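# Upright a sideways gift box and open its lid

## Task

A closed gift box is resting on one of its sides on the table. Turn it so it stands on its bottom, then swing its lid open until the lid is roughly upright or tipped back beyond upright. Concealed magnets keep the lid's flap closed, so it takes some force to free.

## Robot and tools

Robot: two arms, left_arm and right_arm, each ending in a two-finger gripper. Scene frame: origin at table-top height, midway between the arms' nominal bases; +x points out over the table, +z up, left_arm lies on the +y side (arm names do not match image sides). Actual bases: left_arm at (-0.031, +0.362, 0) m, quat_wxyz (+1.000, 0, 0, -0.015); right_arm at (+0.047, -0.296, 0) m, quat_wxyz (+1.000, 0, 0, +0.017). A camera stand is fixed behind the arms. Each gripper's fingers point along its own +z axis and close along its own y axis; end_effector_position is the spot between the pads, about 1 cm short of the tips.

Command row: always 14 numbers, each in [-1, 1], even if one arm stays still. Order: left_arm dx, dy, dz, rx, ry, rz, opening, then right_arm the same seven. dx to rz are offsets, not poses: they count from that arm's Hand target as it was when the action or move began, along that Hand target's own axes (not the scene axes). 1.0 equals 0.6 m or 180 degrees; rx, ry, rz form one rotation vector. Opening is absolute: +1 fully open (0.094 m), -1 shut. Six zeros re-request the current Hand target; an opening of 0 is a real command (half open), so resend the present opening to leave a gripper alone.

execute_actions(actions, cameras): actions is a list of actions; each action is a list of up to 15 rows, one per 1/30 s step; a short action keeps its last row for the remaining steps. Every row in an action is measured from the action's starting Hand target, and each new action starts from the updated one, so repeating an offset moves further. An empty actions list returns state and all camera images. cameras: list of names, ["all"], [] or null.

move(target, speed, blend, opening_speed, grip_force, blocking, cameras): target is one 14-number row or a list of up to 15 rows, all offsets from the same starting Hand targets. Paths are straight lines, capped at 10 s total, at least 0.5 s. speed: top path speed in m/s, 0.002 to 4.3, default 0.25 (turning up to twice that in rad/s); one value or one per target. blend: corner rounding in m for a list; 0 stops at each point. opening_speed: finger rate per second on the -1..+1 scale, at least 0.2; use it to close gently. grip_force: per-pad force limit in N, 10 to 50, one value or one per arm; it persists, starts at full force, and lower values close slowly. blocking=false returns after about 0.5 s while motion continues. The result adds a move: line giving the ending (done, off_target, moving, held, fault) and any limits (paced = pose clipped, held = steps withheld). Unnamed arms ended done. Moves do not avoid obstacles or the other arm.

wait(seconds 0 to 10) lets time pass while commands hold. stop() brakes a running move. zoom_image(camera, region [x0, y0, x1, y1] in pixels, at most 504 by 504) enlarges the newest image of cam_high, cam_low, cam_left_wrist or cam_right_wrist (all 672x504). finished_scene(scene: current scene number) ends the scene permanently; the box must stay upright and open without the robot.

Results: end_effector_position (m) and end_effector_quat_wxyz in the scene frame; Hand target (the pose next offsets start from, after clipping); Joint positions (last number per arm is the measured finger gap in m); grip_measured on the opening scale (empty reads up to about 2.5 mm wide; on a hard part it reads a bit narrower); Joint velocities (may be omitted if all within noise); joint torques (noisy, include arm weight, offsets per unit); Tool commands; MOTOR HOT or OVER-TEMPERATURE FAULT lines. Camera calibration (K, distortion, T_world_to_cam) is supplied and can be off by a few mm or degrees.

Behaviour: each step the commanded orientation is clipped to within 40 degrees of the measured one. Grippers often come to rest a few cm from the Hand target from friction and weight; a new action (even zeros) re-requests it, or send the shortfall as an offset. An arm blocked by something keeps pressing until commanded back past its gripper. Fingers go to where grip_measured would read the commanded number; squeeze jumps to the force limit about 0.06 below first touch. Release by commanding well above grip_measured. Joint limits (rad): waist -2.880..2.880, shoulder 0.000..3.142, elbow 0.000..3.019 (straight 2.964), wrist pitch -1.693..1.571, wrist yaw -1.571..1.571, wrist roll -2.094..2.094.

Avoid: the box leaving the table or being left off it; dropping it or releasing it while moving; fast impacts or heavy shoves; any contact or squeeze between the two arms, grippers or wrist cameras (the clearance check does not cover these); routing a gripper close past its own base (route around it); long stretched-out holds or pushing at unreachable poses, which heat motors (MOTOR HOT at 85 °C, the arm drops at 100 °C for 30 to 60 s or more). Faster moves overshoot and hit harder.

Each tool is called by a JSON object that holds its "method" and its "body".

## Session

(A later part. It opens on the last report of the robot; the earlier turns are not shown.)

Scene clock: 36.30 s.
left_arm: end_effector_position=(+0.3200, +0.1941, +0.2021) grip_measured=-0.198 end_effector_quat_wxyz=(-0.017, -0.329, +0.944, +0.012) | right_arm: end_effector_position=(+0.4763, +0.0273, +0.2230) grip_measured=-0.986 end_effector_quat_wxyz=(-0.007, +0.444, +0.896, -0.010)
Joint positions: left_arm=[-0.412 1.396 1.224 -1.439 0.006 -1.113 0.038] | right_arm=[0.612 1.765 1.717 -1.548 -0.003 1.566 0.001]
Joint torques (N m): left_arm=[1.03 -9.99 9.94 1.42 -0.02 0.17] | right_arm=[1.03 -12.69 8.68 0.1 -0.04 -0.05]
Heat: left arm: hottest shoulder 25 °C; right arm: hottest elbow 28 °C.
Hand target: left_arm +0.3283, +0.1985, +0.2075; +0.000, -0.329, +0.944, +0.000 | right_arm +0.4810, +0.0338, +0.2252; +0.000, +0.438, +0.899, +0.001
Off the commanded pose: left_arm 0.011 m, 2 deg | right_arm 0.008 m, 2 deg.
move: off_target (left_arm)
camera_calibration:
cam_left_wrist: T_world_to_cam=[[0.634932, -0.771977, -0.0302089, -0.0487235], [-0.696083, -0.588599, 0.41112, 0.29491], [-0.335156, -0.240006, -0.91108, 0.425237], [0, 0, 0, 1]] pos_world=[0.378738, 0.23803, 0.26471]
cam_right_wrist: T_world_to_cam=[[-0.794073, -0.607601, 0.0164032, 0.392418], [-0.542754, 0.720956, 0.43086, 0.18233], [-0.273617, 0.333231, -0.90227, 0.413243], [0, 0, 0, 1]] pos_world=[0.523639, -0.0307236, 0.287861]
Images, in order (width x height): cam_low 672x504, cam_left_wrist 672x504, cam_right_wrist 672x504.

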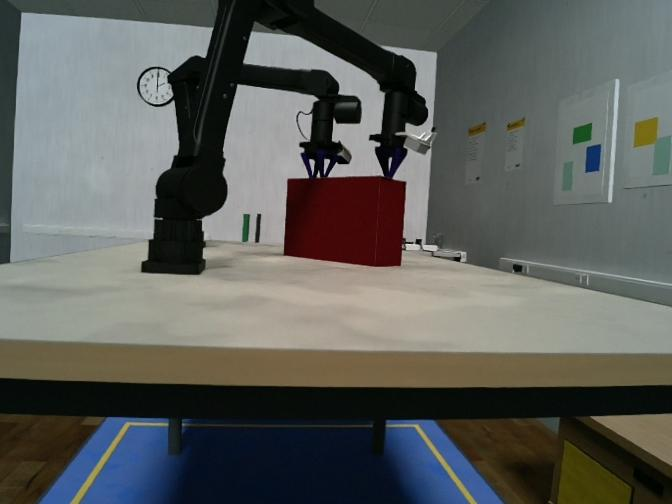

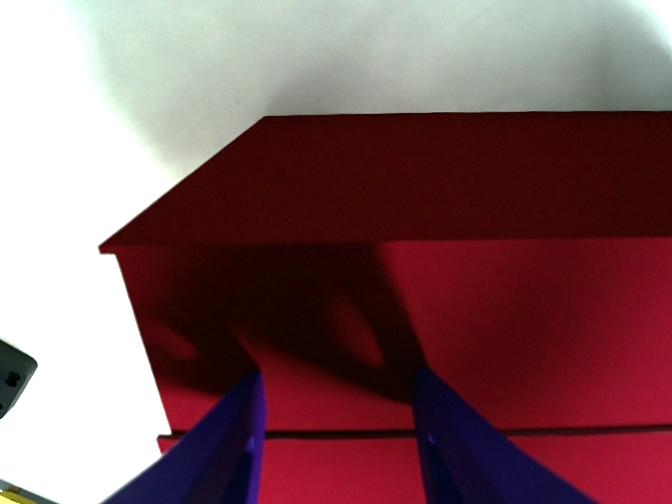

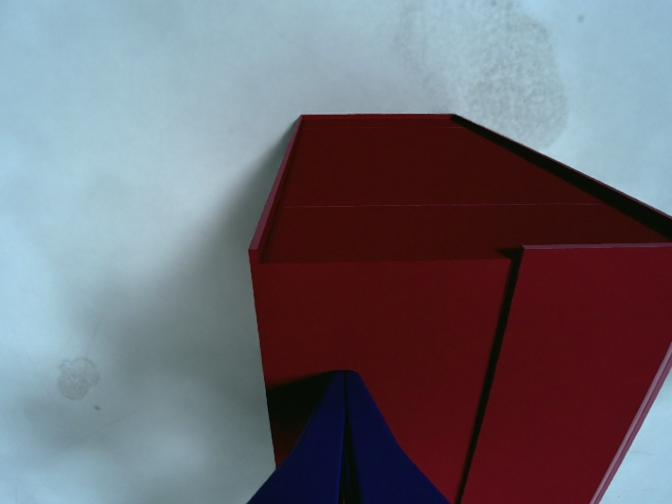

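{"method": "move", "body": {"target": [0,0,0,0,0,0,-0.2,0,0,0.033,0,0,0,-1], "cameras": ["cam_right_wrist"], "speed": 0.04}}

Scene clock: 37.83 s.
left_arm: end_effector_position=(+0.3200, +0.1941, +0.2021) grip_measured=-0.198 end_effector_quat_wxyz=(-0.017, -0.329, +0.944, +0.012) | right_arm: end_effector_position=(+0.4776, +0.0283, +0.2213) grip_measured=-0.986 end_effector_quat_wxyz=(-0.001, +0.445, +0.896, +0.002)
Joint positions: left_arm=[-0.412 1.396 1.224 -1.439 0.006 -1.113 0.038] | right_arm=[0.612 1.751 1.694 -1.511 -0.003 1.567 0.001]
Joint torques (N m): left_arm=[0.97 -9.88 9.95 1.42 -0.02 0.19] | right_arm=[0.73 -11.75 6.94 0.84 -0.03 -0.09]
Heat: left arm: hottest shoulder 25 °C; right arm: hottest elbow 28 °C.
Hand target: left_arm +0.3283, +0.1985, +0.2075; +0.000, -0.329, +0.944, +0.000 | right_arm +0.4810, +0.0338, +0.2054; +0.000, +0.438, +0.899, +0.001
Off the commanded pose: left_arm 0.011 m, 2 deg | right_arm 0.017 m, 1 deg.
move: off_target (left_arm, right_arm)
camera_calibration:
cam_right_wrist: T_world_to_cam=[[-0.795055, -0.606433, -0.0112409, 0.400757], [-0.551172, 0.714621, 0.430727, 0.187335], [-0.253174, 0.348647, -0.902412, 0.401516], [0, 0, 0, 1]] pos_world=[0.523531, -0.0308286, 0.286148]
Images, in order (width x height): cam_right_wrist 672x504.

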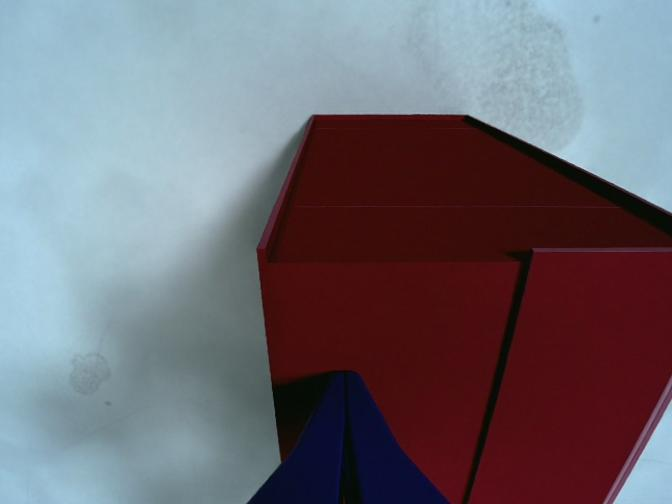

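{"method": "move", "body": {"target": [[0,0,0,0,0,0,-0.2,0,0,0.04,0,0,0,-1],[0.05,0,0,0,0,0,-0.2,0,0,0.04,0,0,0,-1]], "cameras": ["cam_left_wrist","cam_right_wrist"], "speed": 0.04}}

Scene clock: 40.57 s.
left_arm: end_effector_position=(+0.3106, +0.1906, +0.2024) grip_measured=-0.198 end_effector_quat_wxyz=(-0.005, -0.331, +0.944, +0.012) | right_arm: end_effector_position=(+0.4773, +0.0271, +0.2205) grip_measured=-0.986 end_effector_quat_wxyz=(+0.009, +0.446, +0.895, +0.022)
Joint positions: left_arm=[-0.438 1.367 1.197 -1.424 -0.009 -1.143 0.038] | right_arm=[0.61 1.719 1.648 -1.453 -0.003 1.569 0.001]
Joint torques (N m): left_arm=[-1.08 -9.99 9.63 0.84 0.22 -0.17] | right_arm=[0.5 -9.23 5.97 0.87 -0.07 -0.08]
Heat: left arm: hottest shoulder 25 °C; right arm: hottest elbow 28 °C.
Hand target: left_arm +0.3048, +0.1798, +0.2076; +0.000, -0.329, +0.944, +0.000 | right_arm +0.4810, +0.0339, +0.1814; +0.000, +0.438, +0.899, +0.001
Off the commanded pose: left_arm 0.013 m, 1 deg | right_arm 0.040 m, 3 deg.
move: off_target (left_arm, right_arm)
camera_calibration:
cam_left_wrist: T_world_to_cam=[[0.638697, -0.769159, -0.021464, -0.0489124], [-0.702634, -0.594372, 0.391187, 0.293207], [-0.313643, -0.234769, -0.920061, 0.415588], [0, 0, 0, 1]] pos_world=[0.367604, 0.23422, 0.266618]
cam_right_wrist: T_world_to_cam=[[-0.795697, -0.603128, -0.0557035, 0.409699], [-0.564318, 0.70479, 0.429902, 0.195177], [-0.220027, 0.373506, -0.901155, 0.384407], [0, 0, 0, 1]] pos_world=[0.520718, -0.0340366, 0.285325]
Images, in order (width x height): cam_left_wrist 672x504, cam_right_wrist 672x504.

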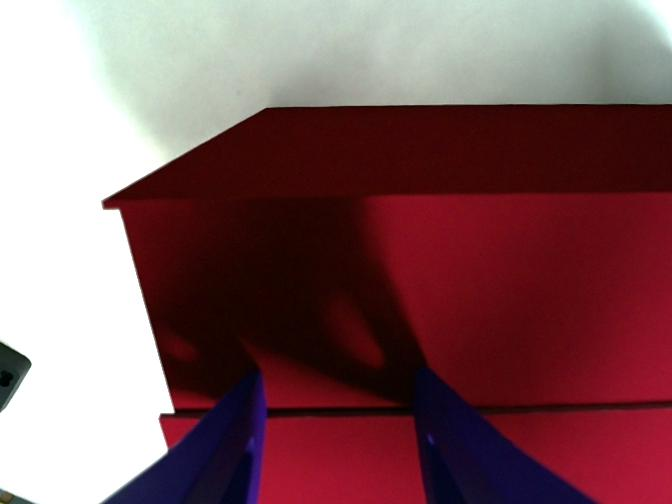

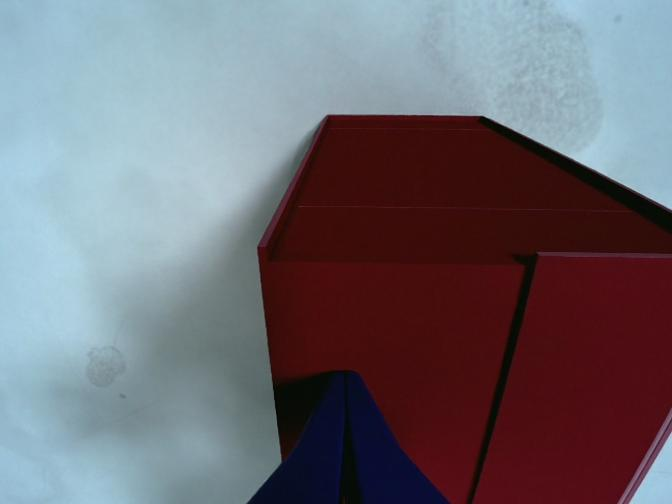

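{"method": "move", "body": {"target": [[0,0,0,0,0,0,-0.2,0,0,0.04,0,0,0,-1],[0.06,0,0,0,0,0,-0.2,0,0,0.04,0,0,0,-1]], "cameras": ["all"], "speed": 0.03}}

Scene clock: 43.93 s.
left_arm: end_effector_position=(+0.2815, +0.1656, +0.2035) grip_measured=-0.198 end_effector_quat_wxyz=(-0.002, -0.333, +0.943, +0.011) | right_arm: end_effector_position=(+0.4797, +0.0292, +0.2199) grip_measured=-0.986 end_effector_quat_wxyz=(+0.022, +0.446, +0.894, +0.049)
Joint positions: left_arm=[-0.535 1.33 1.164 -1.425 -0.01 -1.245 0.038] | right_arm=[0.61 1.688 1.604 -1.379 -0.005 1.569 0.001]
Joint torques (N m): left_arm=[-0.62 -9 9.63 0.73 0.29 -0.17] | right_arm=[0.62 -6.36 5.44 0.43 -0.04 -0.07]
Heat: left arm: hottest shoulder 25 °C; right arm: hottest elbow 27 °C.
Hand target: left_arm +0.2766, +0.1574, +0.2076; +0.000, -0.329, +0.944, +0.000 | right_arm +0.4810, +0.0339, +0.1574; +0.000, +0.438, +0.899, +0.001
Off the commanded pose: left_arm 0.010 m, 1 deg | right_arm 0.063 m, 6 deg.
move: off_target (right_arm)
camera_calibration:
cam_left_wrist: T_world_to_cam=[[0.642243, -0.766265, -0.019011, -0.0514324], [-0.702059, -0.598021, 0.386633, 0.258964], [-0.307632, -0.234966, -0.922038, 0.400332], [0, 0, 0, 1]] pos_world=[0.337995, 0.209519, 0.26802]
cam_right_wrist: T_world_to_cam=[[-0.791619, -0.600038, -0.1153, 0.423842], [-0.584563, 0.68882, 0.428733, 0.205663], [-0.177836, 0.406793, -0.896043, 0.361365], [0, 0, 0, 1]] pos_world=[0.520008, -0.0343442, 0.284492]

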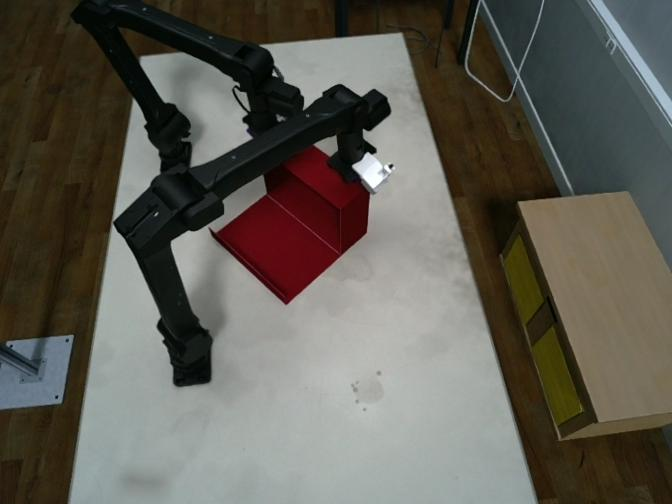

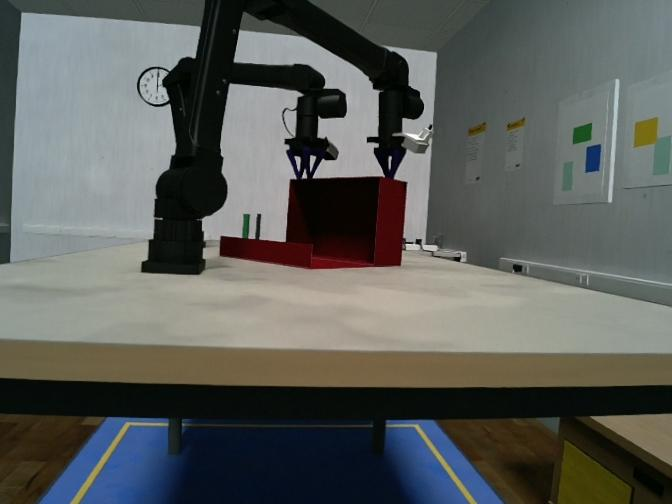

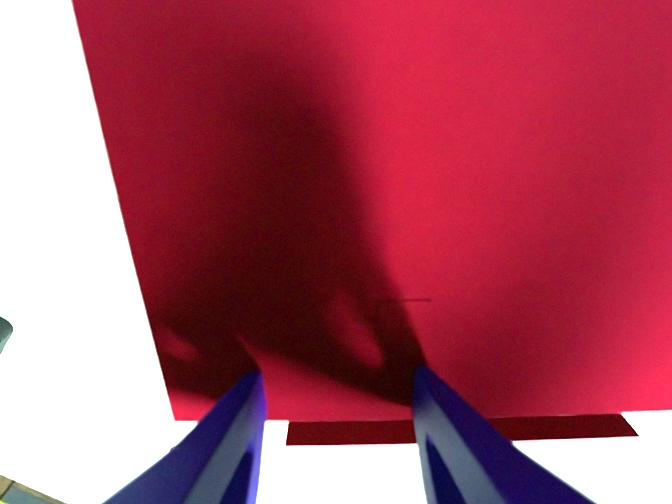

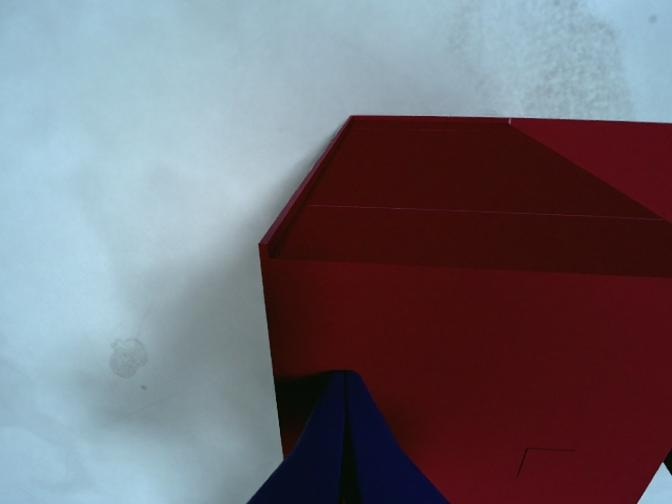

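{"method": "move", "body": {"target": [[0,0,-0.1,0,0,0,-0.2,0,0,-0.22,0,0,0,-1],[0.1,0.05,-0.15,0,0,0,-0.2,-0.049,-0.273,-0.24,-0.2807,-0.2807,-0.441,-1]], "cameras": ["cam_high","cam_low","cam_right_wrist"], "speed": 0.2}}

Scene clock: 54.90 s.
left_arm: end_effector_position=(+0.2090, +0.1515, +0.2704) grip_measured=-0.198 end_effector_quat_wxyz=(-0.020, -0.324, +0.945, +0.031) | right_arm: end_effector_position=(+0.3654, -0.0881, +0.2781) grip_measured=-0.986 end_effector_quat_wxyz=(+0.478, -0.273, +0.816, +0.175)
Joint positions: left_arm=[-0.687 1.221 1.243 -1.666 0.003 -1.378 0.038] | right_arm=[0.483 0.725 0.634 -0.417 -0.138 -0.048 0.001]
Joint velocities: left_arm=[0.005 -0.005 0.012 0.002 -0.022 -0.007 -0.004] | right_arm=[within noise]
Joint torques (N m): left_arm=[-0.32 -8.82 14.35 0.13 0.17 -0.19] | right_arm=[0.56 -2.67 10.26 2.25 -0.13 -0.1]
Heat: left arm: hottest elbow 27 °C; right arm: hottest elbow 28 °C.
Hand target: left_arm +0.2110, +0.1435, +0.2976; +0.000, -0.329, +0.944, +0.000 | right_arm +0.3700, -0.0903, +0.3012; +0.508, -0.275, +0.797, +0.175
Off the commanded pose: left_arm 0.028 m, 4 deg | right_arm 0.024 m, 4 deg.
move: off_target (left_arm, right_arm)
camera_calibration:
cam_right_wrist: T_world_to_cam=[[0.619591, -0.784498, -0.0259024, -0.28696], [-0.645267, -0.490283, -0.585878, 0.395164], [0.44692, 0.379718, -0.809985, 0.186266], [0, 0, 0, 1]] pos_world=[0.349538, -0.102105, 0.374958]
Images, in order (width x height): cam_high 672x504, cam_low 672x504, cam_right_wrist 672x504.

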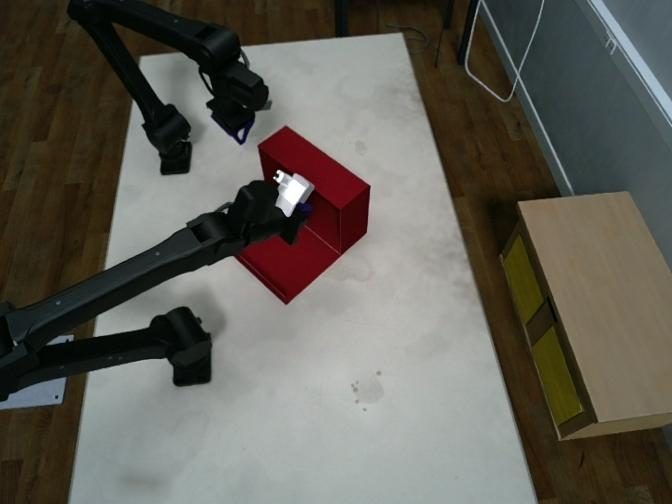

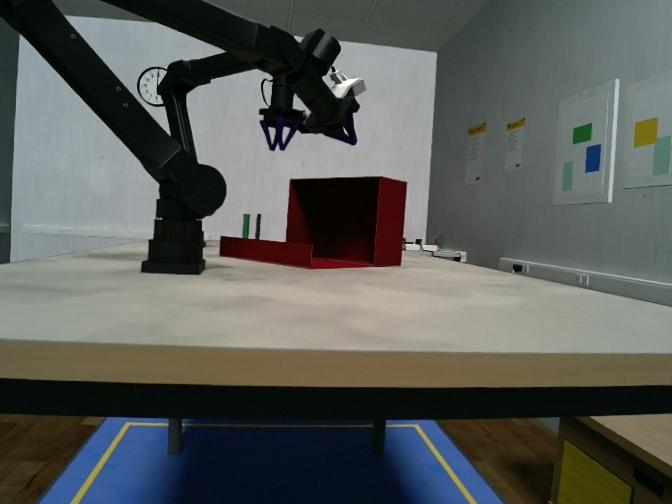

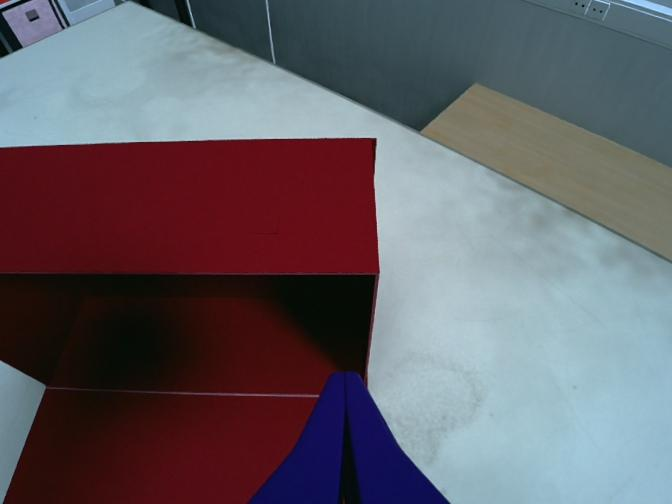

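{"method": "move", "body": {"target": [0,0,0,0,0,0,-0.2,0.167,-0.025,0.135,0,0,0,0.3], "cameras": ["cam_low","cam_right_wrist"], "speed": 0.12}}

Scene clock: 58.03 s.
left_arm: end_effector_position=(+0.2090, +0.1515, +0.2704) grip_measured=-0.198 end_effector_quat_wxyz=(-0.020, -0.324, +0.945, +0.031) | right_arm: end_effector_position=(+0.3933, -0.0824, +0.1633) grip_measured=+0.297 end_effector_quat_wxyz=(+0.489, -0.272, +0.810, +0.179)
Joint positions: left_arm=[-0.687 1.221 1.243 -1.666 0.003 -1.378 0.038] | right_arm=[0.446 0.975 0.41 0.08 -0.173 -0.063 0.061]
Joint torques (N m): left_arm=[-0.32 -8.82 14.32 0.14 0.16 -0.18] | right_arm=[0.26 -2.37 8.98 2.24 -0.16 -0.11]
Heat: left arm: hottest elbow 28 °C; right arm: hottest elbow 28 °C.
Hand target: left_arm +0.2110, +0.1435, +0.2976; +0.000, -0.329, +0.944, +0.000 | right_arm +0.4037, -0.0829, +0.1762; +0.508, -0.275, +0.797, +0.175
Off the commanded pose: left_arm 0.028 m, 4 deg | right_arm 0.017 m, 3 deg.
move: off_target (left_arm, right_arm)
camera_calibration:
cam_right_wrist: T_world_to_cam=[[0.621257, -0.783208, -0.0249802, -0.3035], [-0.632244, -0.482167, -0.60645, 0.347612], [0.462933, 0.392555, -0.794729, 0.0708953], [0, 0, 0, 1]] pos_world=[0.375508, -0.0979266, 0.259571]
Images, in order (width x height): cam_low 672x504, cam_right_wrist 672x504.

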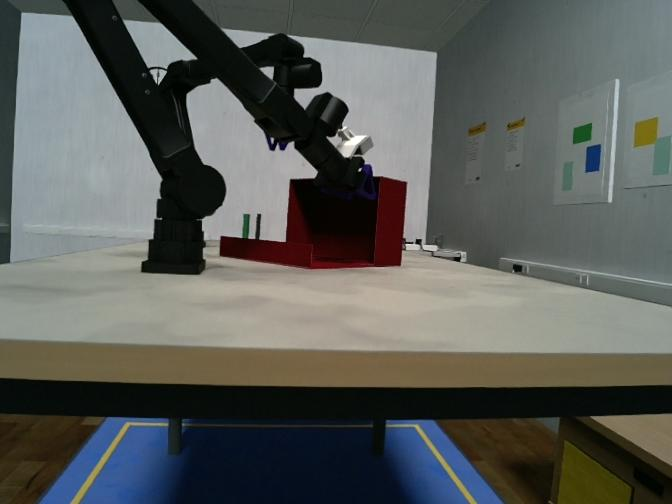

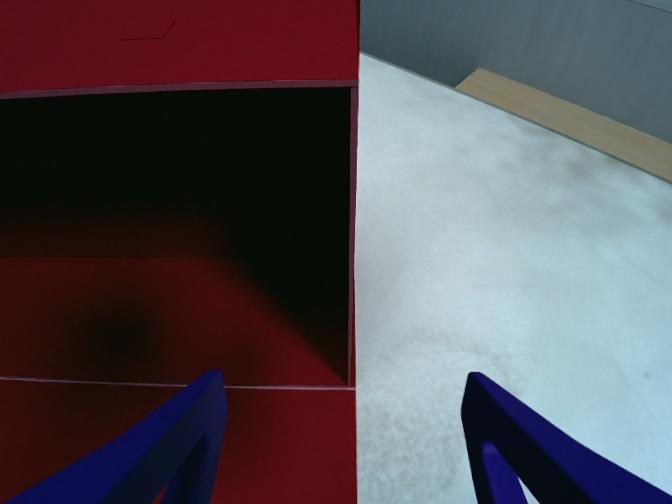

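{"method": "move", "body": {"target": [0,0,0,0,0,0,-0.2,0.022,-0.007,0.15,0,0,0,0.3], "cameras": ["cam_high","cam_low","cam_right_wrist"], "speed": 0.08}}

Scene clock: 60.53 s.
left_arm: end_effector_position=(+0.2090, +0.1515, +0.2704) grip_measured=-0.198 end_effector_quat_wxyz=(-0.020, -0.324, +0.945, +0.031) | right_arm: end_effector_position=(+0.4483, -0.0575, +0.1009) grip_measured=+0.297 end_effector_quat_wxyz=(+0.479, -0.268, +0.819, +0.168)
Joint positions: left_arm=[-0.687 1.221 1.243 -1.666 0.003 -1.378 0.038] | right_arm=[0.448 1.354 0.478 0.364 -0.15 -0.063 0.061]
Joint torques (N m): left_arm=[-0.44 -8.82 14.37 0.1 0.16 -0.18] | right_arm=[1.38 -5.3 10.07 2.25 0.11 0.04]
Heat: left arm: hottest elbow 28 °C; right arm: hottest elbow 28 °C.
Hand target: left_arm +0.2110, +0.1435, +0.2976; +0.000, -0.329, +0.944, +0.000 | right_arm +0.4662, -0.0393, +0.1262; +0.508, -0.275, +0.797, +0.175
Off the commanded pose: left_arm 0.028 m, 4 deg | right_arm 0.036 m, 4 deg.
move: off_target (left_arm, right_arm)
camera_calibration:
cam_right_wrist: T_world_to_cam=[[0.606144, -0.795125, -0.0191388, -0.314212], [-0.65277, -0.483587, -0.583125, 0.363306], [0.454402, 0.365951, -0.812157, -0.00994878], [0, 0, 0, 1]] pos_world=[0.432134, -0.0705071, 0.197759]
Images, in order (width x height): cam_high 672x504, cam_low 672x504, cam_right_wrist 672x504.

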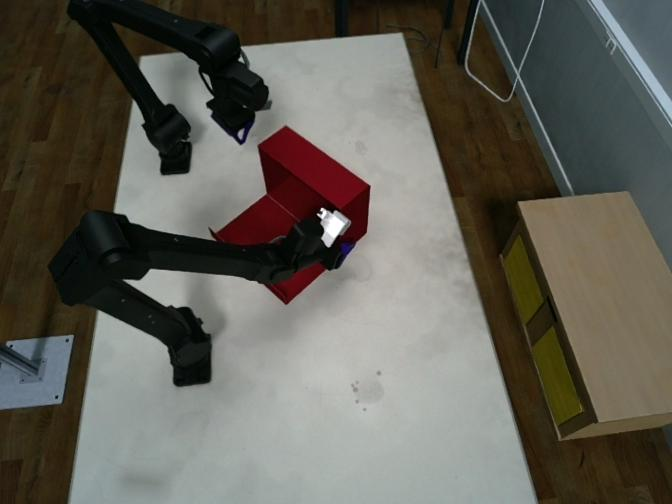

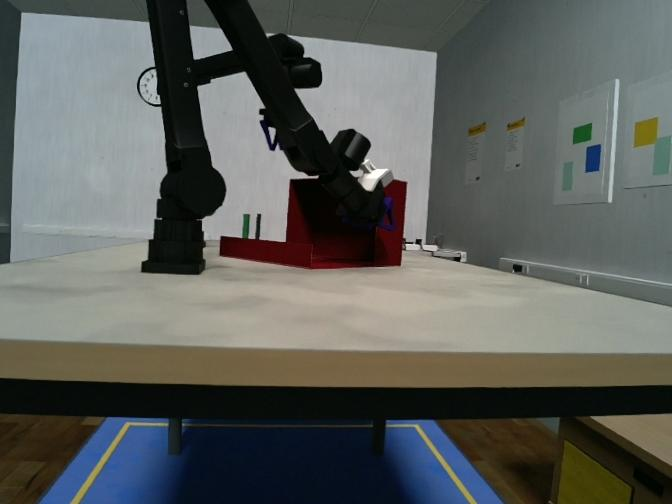

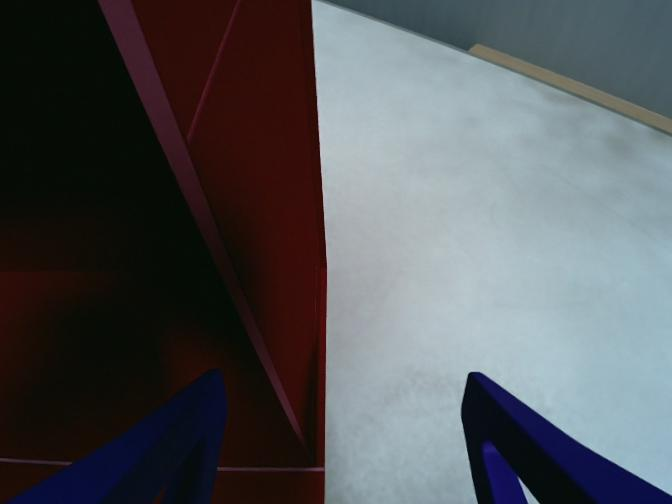

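{"method": "move", "body": {"target": [0,0,0,0,0,0,-0.2,-0.014,0.014,0.032,0,0,0,0.3], "cameras": ["cam_right_wrist"], "speed": 0.06}}

Scene clock: 64.13 s.
left_arm: end_effector_position=(+0.2090, +0.1515, +0.2704) grip_measured=-0.198 end_effector_quat_wxyz=(-0.020, -0.324, +0.945, +0.031) | right_arm: end_effector_position=(+0.4598, -0.0396, +0.1004) grip_measured=+0.297 end_effector_quat_wxyz=(+0.480, -0.274, +0.817, +0.163)
Joint positions: left_arm=[-0.687 1.221 1.243 -1.666 0.003 -1.378 0.038] | right_arm=[0.48 1.404 0.525 0.368 -0.121 -0.063 0.061]
Joint torques (N m): left_arm=[-0.38 -8.7 14.34 0.09 0.17 -0.18] | right_arm=[1.49 -5.54 10.18 2.29 0.13 0.14]
Heat: left arm: hottest elbow 29 °C; right arm: hottest elbow 28 °C.
Hand target: left_arm +0.2110, +0.1435, +0.2976; +0.000, -0.329, +0.944, +0.000 | right_arm +0.4775, -0.0198, +0.1258; +0.508, -0.275, +0.797, +0.175
Off the commanded pose: left_arm 0.028 m, 4 deg | right_arm 0.037 m, 4 deg.
move: off_target (left_arm, right_arm)
camera_calibration:
cam_right_wrist: T_world_to_cam=[[0.61159, -0.791161, -0.00477986, -0.310695], [-0.644713, -0.494862, -0.582629, 0.374899], [0.458588, 0.359411, -0.812724, -0.0242095], [0, 0, 0, 1]] pos_world=[0.442823, -0.0515849, 0.197267]
Images, in order (width x height): cam_right_wrist 672x504.

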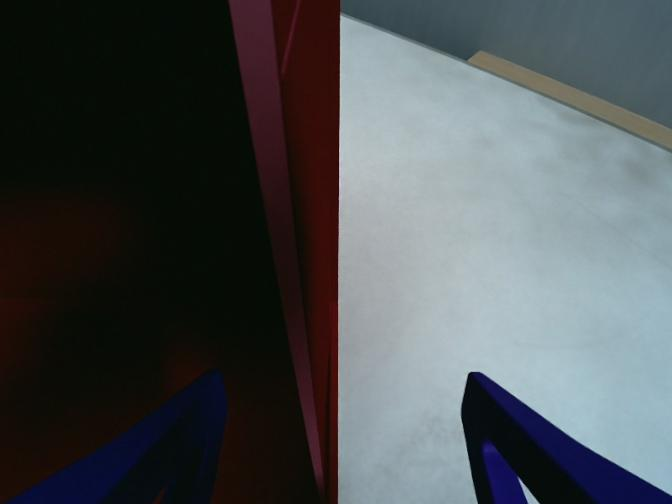

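{"method": "move", "body": {"target": [[0,0,0,0,0,0,-0.2,0,0.012,0.005,0,0,0,0.3],[0,0.0,0,0,0,0,-0.2,0,0.012,0.005,0,0,0,-1]], "cameras": ["cam_right_wrist","cam_low"], "speed": 0.06, "opening_speed": 0.5, "grip_force": 40}}

Scene clock: 68.83 s.
left_arm: end_effector_position=(+0.2090, +0.1515, +0.2704) grip_measured=-0.198 end_effector_quat_wxyz=(-0.020, -0.324, +0.945, +0.031) | right_arm: end_effector_position=(+0.4573, -0.0335, +0.0983) grip_measured=-0.949 end_effector_quat_wxyz=(+0.480, -0.276, +0.817, +0.160)
Joint positions: left_arm=[-0.687 1.221 1.243 -1.666 0.003 -1.378 0.038] | right_arm=[0.501 1.412 0.527 0.373 -0.098 -0.059 0.002]
Joint torques (N m): left_arm=[-0.38 -8.7 14.38 0.13 0.16 -0.17] | right_arm=[1.49 -5.66 10.4 2.18 -0.02 0.16]
Heat: left arm: hottest elbow 29 °C; right arm: hottest elbow 29 °C.
Hand target: left_arm +0.2110, +0.1435, +0.2976; +0.000, -0.329, +0.944, +0.000 | right_arm +0.4752, -0.0125, +0.1245; +0.508, -0.275, +0.797, +0.175
Off the commanded pose: left_arm 0.028 m, 4 deg | right_arm 0.038 m, 4 deg.
grip_force (N): 40, 40
move: off_target (left_arm, right_arm); target 2's new opening was sent with right_arm's hand 0.038 m and 4 deg from that target
camera_calibration:
cam_right_wrist: T_world_to_cam=[[0.610935, -0.791678, 0.00209116, -0.304801], [-0.644068, -0.498558, -0.580187, 0.374501], [0.460364, 0.35311, -0.81448, -0.0278086], [0, 0, 0, 1]] pos_world=[0.44022, -0.0447748, 0.195268]
Images, in order (width x height): cam_low 672x504, cam_right_wrist 672x504.

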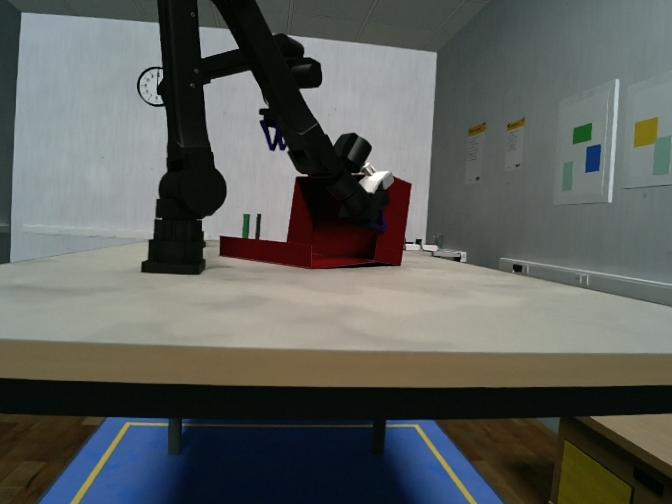

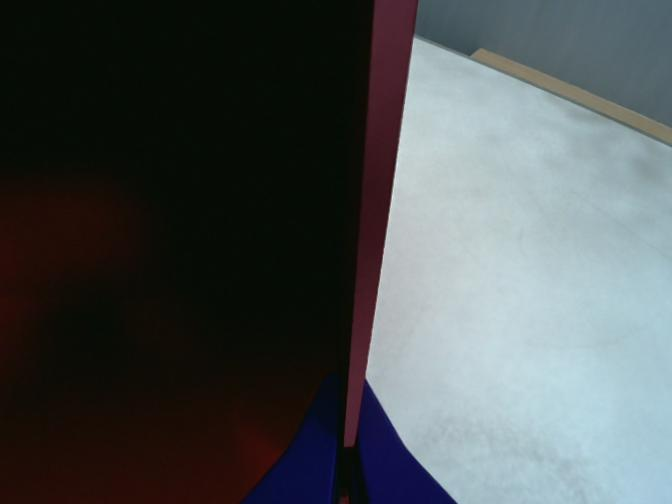

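{"method": "move", "body": {"target": [[0,0,0,0,0,0,-0.2,-0.045,0,0.027,0,0.061,0,-1],[0,0,0,0,0,0,-0.2,-0.0817,0,0.0643,0,0.122,0,-1]], "blend": 0.02, "cameras": ["cam_high","cam_low"], "speed": 0.06}}

Scene clock: 74.17 s.
left_arm: end_effector_position=(+0.2090, +0.1515, +0.2704) grip_measured=-0.198 end_effector_quat_wxyz=(-0.020, -0.324, +0.945, +0.031) | right_arm: end_effector_position=(+0.4982, +0.0022, +0.1238) grip_measured=-0.949 end_effector_quat_wxyz=(+0.320, -0.306, +0.890, +0.109)
Joint positions: left_arm=[-0.687 1.221 1.243 -1.666 0.003 -1.378 0.038] | right_arm=[0.532 1.484 0.938 -0.337 -0.06 -0.076 0.002]
Joint torques (N m): left_arm=[-0.15 -8.7 14.34 0.1 0.17 -0.18] | right_arm=[0.85 -8.35 12.94 0.73 0.16 0.1]
Heat: left arm: hottest elbow 30 °C; right arm: hottest elbow 29 °C.
Hand target: left_arm +0.2110, +0.1435, +0.2976; +0.000, -0.329, +0.944, +0.000 | right_arm +0.5190, +0.0218, +0.1527; +0.347, -0.303, +0.879, +0.120
Off the commanded pose: left_arm 0.028 m, 4 deg | right_arm 0.041 m, 4 deg.
grip_force (N): 40, 40
move: off_target (left_arm, right_arm)
Images, in order (width x height): cam_high 672x504, cam_low 672x504.

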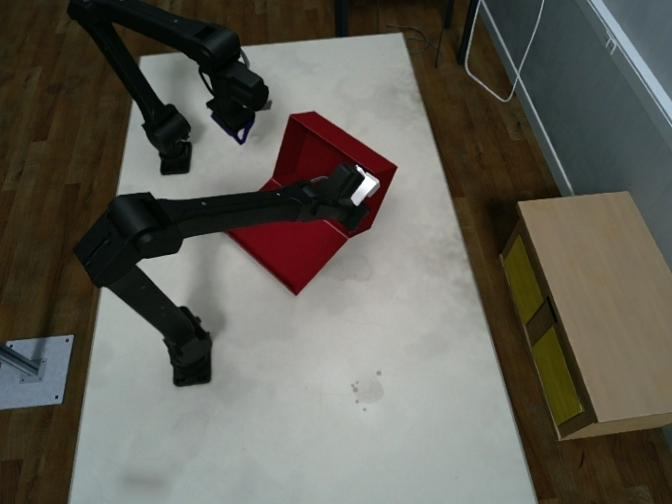

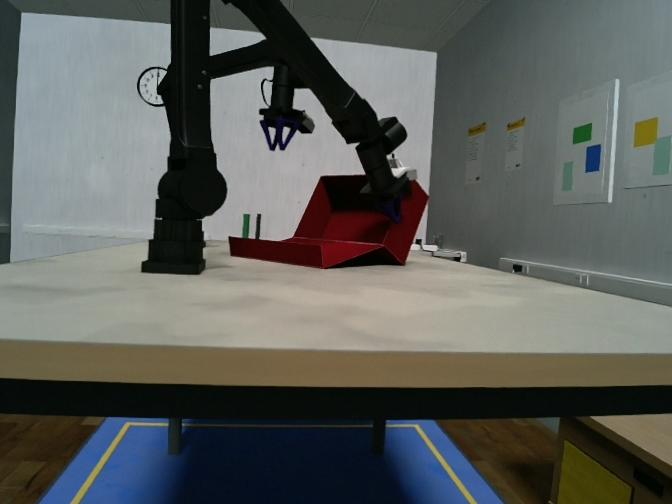

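{"method": "move", "body": {"target": [0,0,0,0,0,0,-0.2,-0.0717,0,0.0753,0,0.122,0,-1], "cameras": ["cam_high","cam_low"], "speed": 0.06}}

{"method": "zoom_image", "body": {"camera": "cam_low", "region": [220, 130, 470, 290]}}

Scene clock: 78.73 s.
left_arm: end_effector_position=(+0.2090, +0.1515, +0.2704) grip_measured=-0.198 end_effector_quat_wxyz=(-0.020, -0.324, +0.945, +0.031) | right_arm: end_effector_position=(+0.5507, +0.0453, +0.1294) grip_measured=-0.950 end_effector_quat_wxyz=(+0.151, -0.325, +0.932, +0.050)
Joint positions: left_arm=[-0.687 1.221 1.243 -1.666 0.003 -1.378 0.038] | right_arm=[0.557 1.783 1.46 -0.928 -0.021 -0.077 0.002]
Joint torques (N m): left_arm=[-0.26 -8.76 14.41 0.13 0.17 -0.19] | right_arm=[1.61 -12.34 12.77 0.13 0.04 0.1]
Heat: left arm: hottest elbow 31 °C; right arm: hottest elbow 30 °C.
Hand target: left_arm +0.2110, +0.1435, +0.2976; +0.000, -0.329, +0.944, +0.000 | right_arm +0.5681, +0.0602, +0.1490; +0.173, -0.320, +0.929, +0.060
Off the commanded pose: left_arm 0.028 m, 4 deg | right_arm 0.030 m, 3 deg.
grip_force (N): 40, 40
move: off_target (left_arm, right_arm)
Images, in order (width x height): cam_high 672x504, cam_low 672x504.

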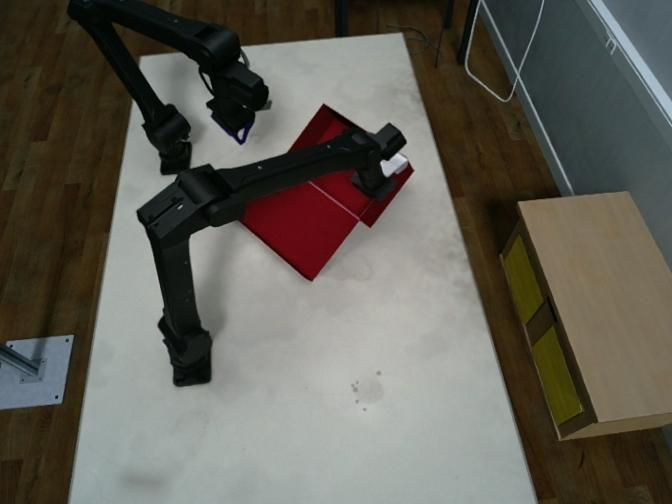

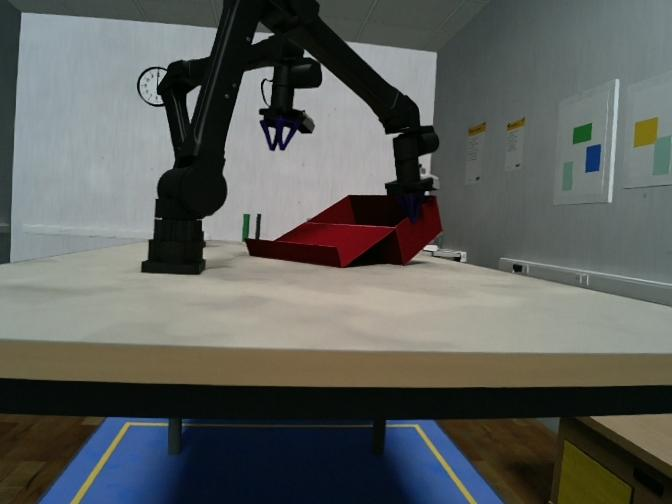

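Scaled by 2.016 from the camera's 672x504 image, which has a finer 960x720 frame.

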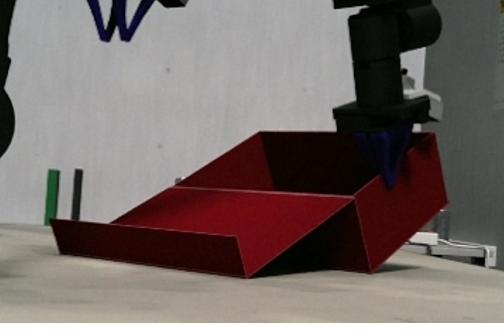

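{"method": "move", "body": {"target": [[0,0,0,0,0,0,-0.2,-0.0355,0,0.038,0,0.061,0,-1],[0,0,0,0,0,0,-0.2,-0.056,0,0.096,0,0.122,0,-1]], "blend": 0.015, "cameras": ["cam_high","cam_low"], "speed": 0.05}}

{"method": "zoom_image", "body": {"camera": "cam_low", "region": [220, 130, 470, 290]}}

Scene clock: 83.90 s.
left_arm: end_effector_position=(+0.2090, +0.1515, +0.2704) grip_measured=-0.198 end_effector_quat_wxyz=(-0.020, -0.324, +0.945, +0.031) | right_arm: end_effector_position=(+0.5951, +0.0812, +0.1047) grip_measured=-0.950 end_effector_quat_wxyz=(-0.021, -0.335, +0.942, -0.010)
Joint positions: left_arm=[-0.687 1.221 1.243 -1.666 0.003 -1.378 0.038] | right_arm=[0.572 2.191 2.069 -1.494 0.008 -0.077 0.002]
Joint torques (N m): left_arm=[-0.32 -8.64 14.37 0.12 0.17 -0.18] | right_arm=[1.38 -15.79 12.31 -0.47 -0.09 0.17]
Heat: left arm: hottest elbow 31 °C; right arm: hottest elbow 31 °C.
Hand target: left_arm +0.2110, +0.1435, +0.2976; +0.000, -0.329, +0.944, +0.000 | right_arm +0.6091, +0.0923, +0.1074; -0.007, -0.326, +0.945, -0.002
Off the commanded pose: left_arm 0.028 m, 4 deg | right_arm 0.018 m, 2 deg.
grip_force (N): 40, 40
move: off_target (left_arm, right_arm)
Images, in order (width x height): cam_high 672x504, cam_low 672x504.

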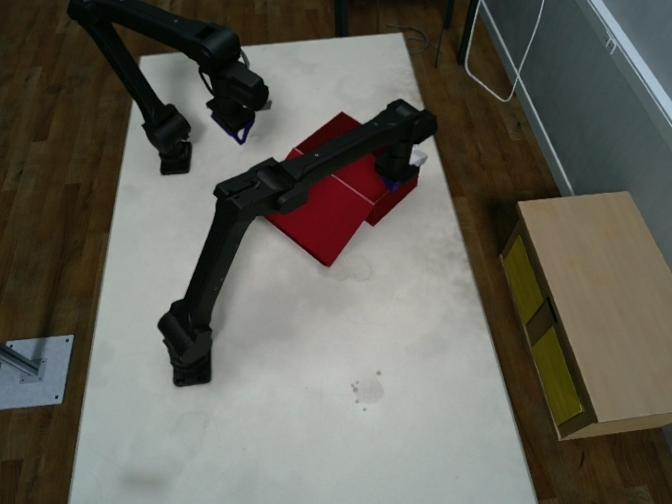

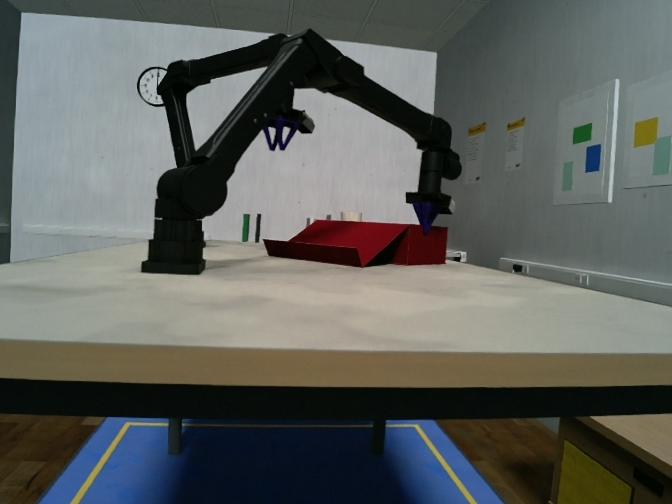

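Scaled by 2.016 from the camera's 672x504 image, which has a finer 960x720 frame.

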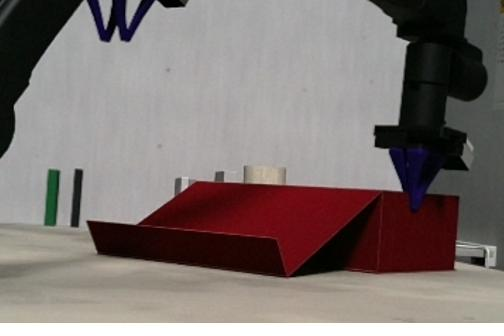

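{"method": "move", "body": {"target": [[0,0,0,0,0,0,-0.2,0,0,0.015,0,0,0,-1],[0,0,0,0,0,0,-0.2,0,0,0.015,0,0,0,-0.6]], "cameras": ["cam_right_wrist","cam_low"], "speed": 0.04, "opening_speed": 0.3}}

{"method": "zoom_image", "body": {"camera": "cam_low", "region": [220, 130, 470, 290]}}

Scene clock: 87.33 s.
left_arm: end_effector_position=(+0.2090, +0.1515, +0.2704) grip_measured=-0.198 end_effector_quat_wxyz=(-0.020, -0.324, +0.945, +0.031) | right_arm: end_effector_position=(+0.5955, +0.0815, +0.0858) grip_measured=-0.603 end_effector_quat_wxyz=(-0.032, -0.335, +0.942, -0.013)
Joint positions: left_arm=[-0.687 1.221 1.243 -1.666 0.003 -1.378 0.038] | right_arm=[0.572 2.22 2.069 -1.488 0.008 -0.077 0.019]
Joint torques (N m): left_arm=[-0.26 -8.7 14.35 0.09 0.16 -0.18] | right_arm=[1.49 -17.49 11 0.08 -0.06 0.14]
Heat: left arm: hottest elbow 32 °C; right arm: hottest elbow 31 °C.
Hand target: left_arm +0.2110, +0.1435, +0.2976; +0.000, -0.329, +0.944, +0.000 | right_arm +0.6090, +0.0922, +0.0984; -0.007, -0.326, +0.945, -0.002
Off the commanded pose: left_arm 0.028 m, 4 deg | right_arm 0.021 m, 3 deg.
grip_force (N): 40, 40
move: off_target (left_arm, right_arm); target 2's new opening was sent with right_arm's hand 0.019 m and 2 deg from that target
camera_calibration:
cam_right_wrist: T_world_to_cam=[[0.632796, -0.774298, -0.00566912, -0.312008], [-0.673397, -0.553919, 0.489602, 0.443743], [-0.382238, -0.306001, -0.871928, 0.418239], [0, 0, 0, 1]] pos_world=[0.656119, 0.132192, 0.145648]
Images, in order (width x height): cam_low 672x504, cam_right_wrist 672x504.

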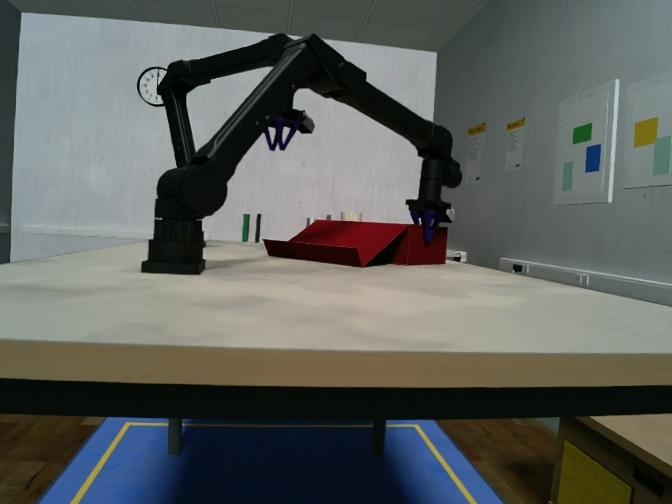

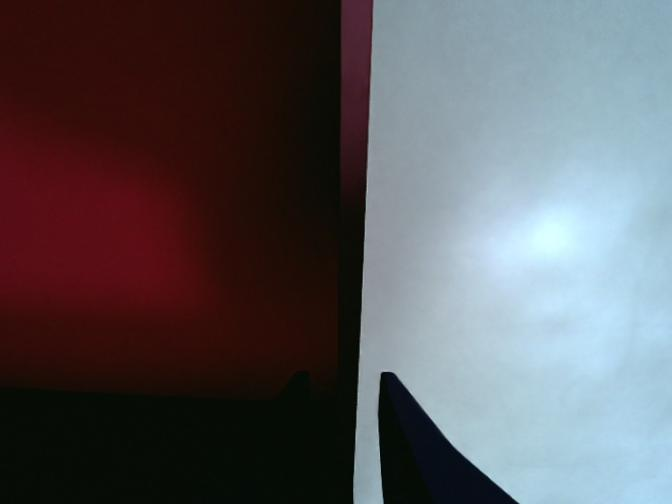

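Scaled by 2.016 from the camera's 672x504 image, which has a finer 960x720 frame.

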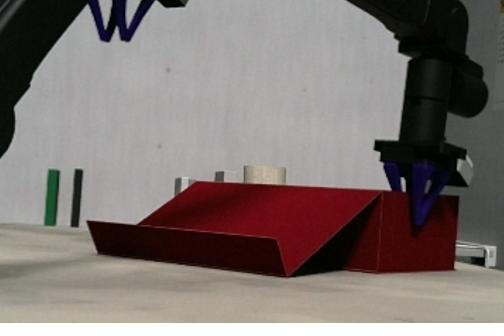

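{"method": "move", "body": {"target": [0,0,0,0,0,0,-0.2,0,0,-0.25,0,0,0,-0.6], "cameras": ["all"], "speed": 0.08}}

{"method": "zoom_image", "body": {"camera": "cam_low", "region": [220, 130, 470, 290]}}

Scene clock: 90.50 s.
left_arm: end_effector_position=(+0.2090, +0.1515, +0.2704) grip_measured=-0.198 end_effector_quat_wxyz=(-0.020, -0.324, +0.945, +0.031) | right_arm: end_effector_position=(+0.6044, +0.0876, +0.1945) grip_measured=-0.603 end_effector_quat_wxyz=(-0.006, -0.335, +0.942, -0.006)
Joint positions: left_arm=[-0.687 1.221 1.243 -1.666 0.003 -1.378 0.038] | right_arm=[0.572 2.204 2.326 -1.707 0.008 -0.077 0.019]
Joint torques (N m): left_arm=[-0.26 -8.82 14.35 0.09 0.17 -0.18] | right_arm=[1.67 -21.01 12.42 -0.68 -0.04 0.14]
Heat: left arm: hottest elbow 32 °C; right arm: hottest elbow 31 °C.
Hand target: left_arm +0.2110, +0.1435, +0.2976; +0.000, -0.329, +0.944, +0.000 | right_arm +0.6108, +0.0935, +0.2484; -0.007, -0.326, +0.945, -0.002
Off the commanded pose: left_arm 0.028 m, 4 deg | right_arm 0.055 m, 1 deg.
joint sent to its limit (right arm) — joint 4 (wrist pitch), lower limit. The joint targets are off in position and orientation.
grip_force (N): 40, 40
move: off_target (left_arm, right_arm)
camera_calibration:
cam_left_wrist: T_world_to_cam=[[0.626455, -0.776419, -0.0687644, 0.00376863], [-0.694053, -0.59579, 0.404134, 0.167049], [-0.354746, -0.205446, -0.912111, 0.439154], [0, 0, 0, 1]] pos_world=[0.269368, 0.192675, 0.333306]
cam_right_wrist: T_world_to_cam=[[0.632993, -0.774156, -0.00125751, -0.313202], [-0.694543, -0.568613, 0.440783, 0.423412], [-0.34195, -0.27814, -0.897613, 0.496498], [0, 0, 0, 1]] pos_world=[0.66211, 0.136386, 0.258636]

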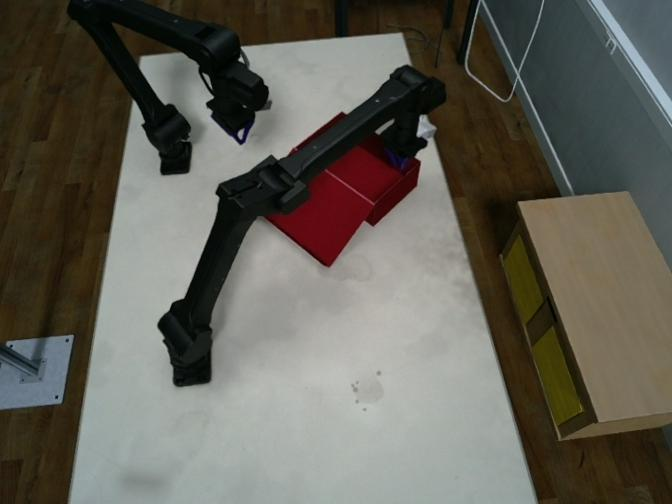

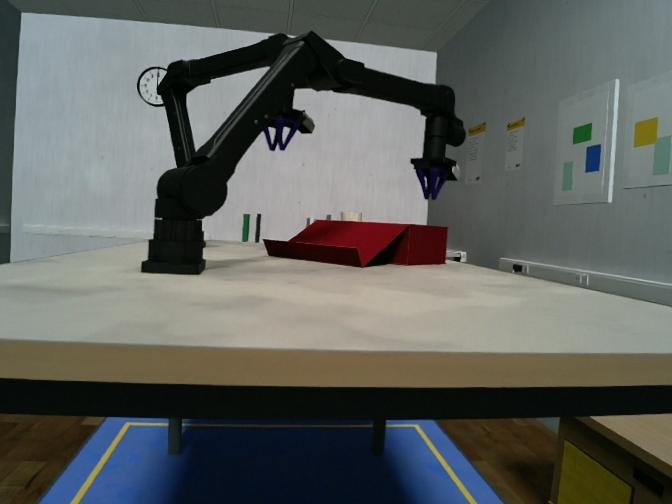

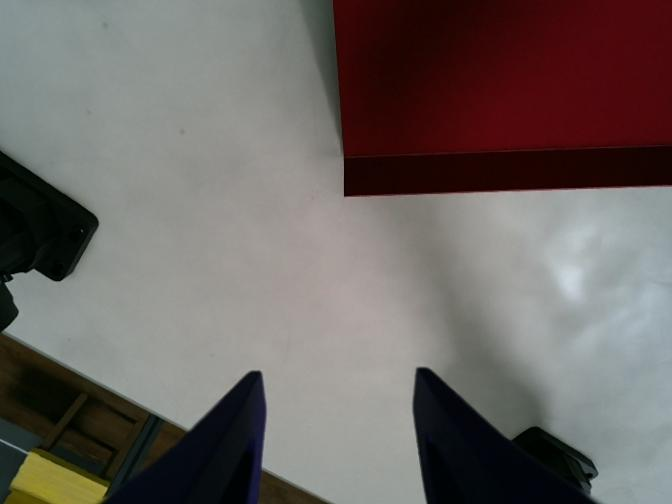

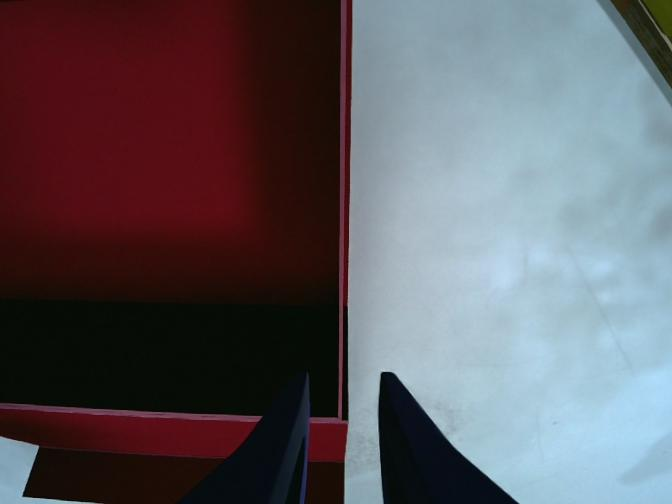

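Scaled by 2.016 from the camera's 672x504 image, which has a finer 960x720 frame.

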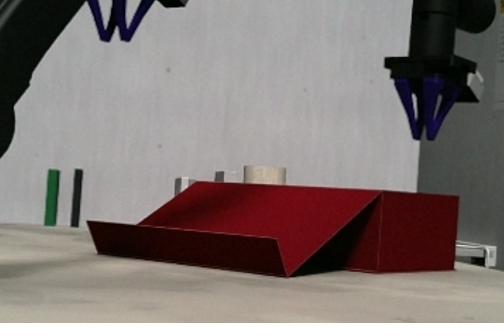

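{"method": "finished_scene", "body": {"scene": 1}}

The scene is finished: the task was done.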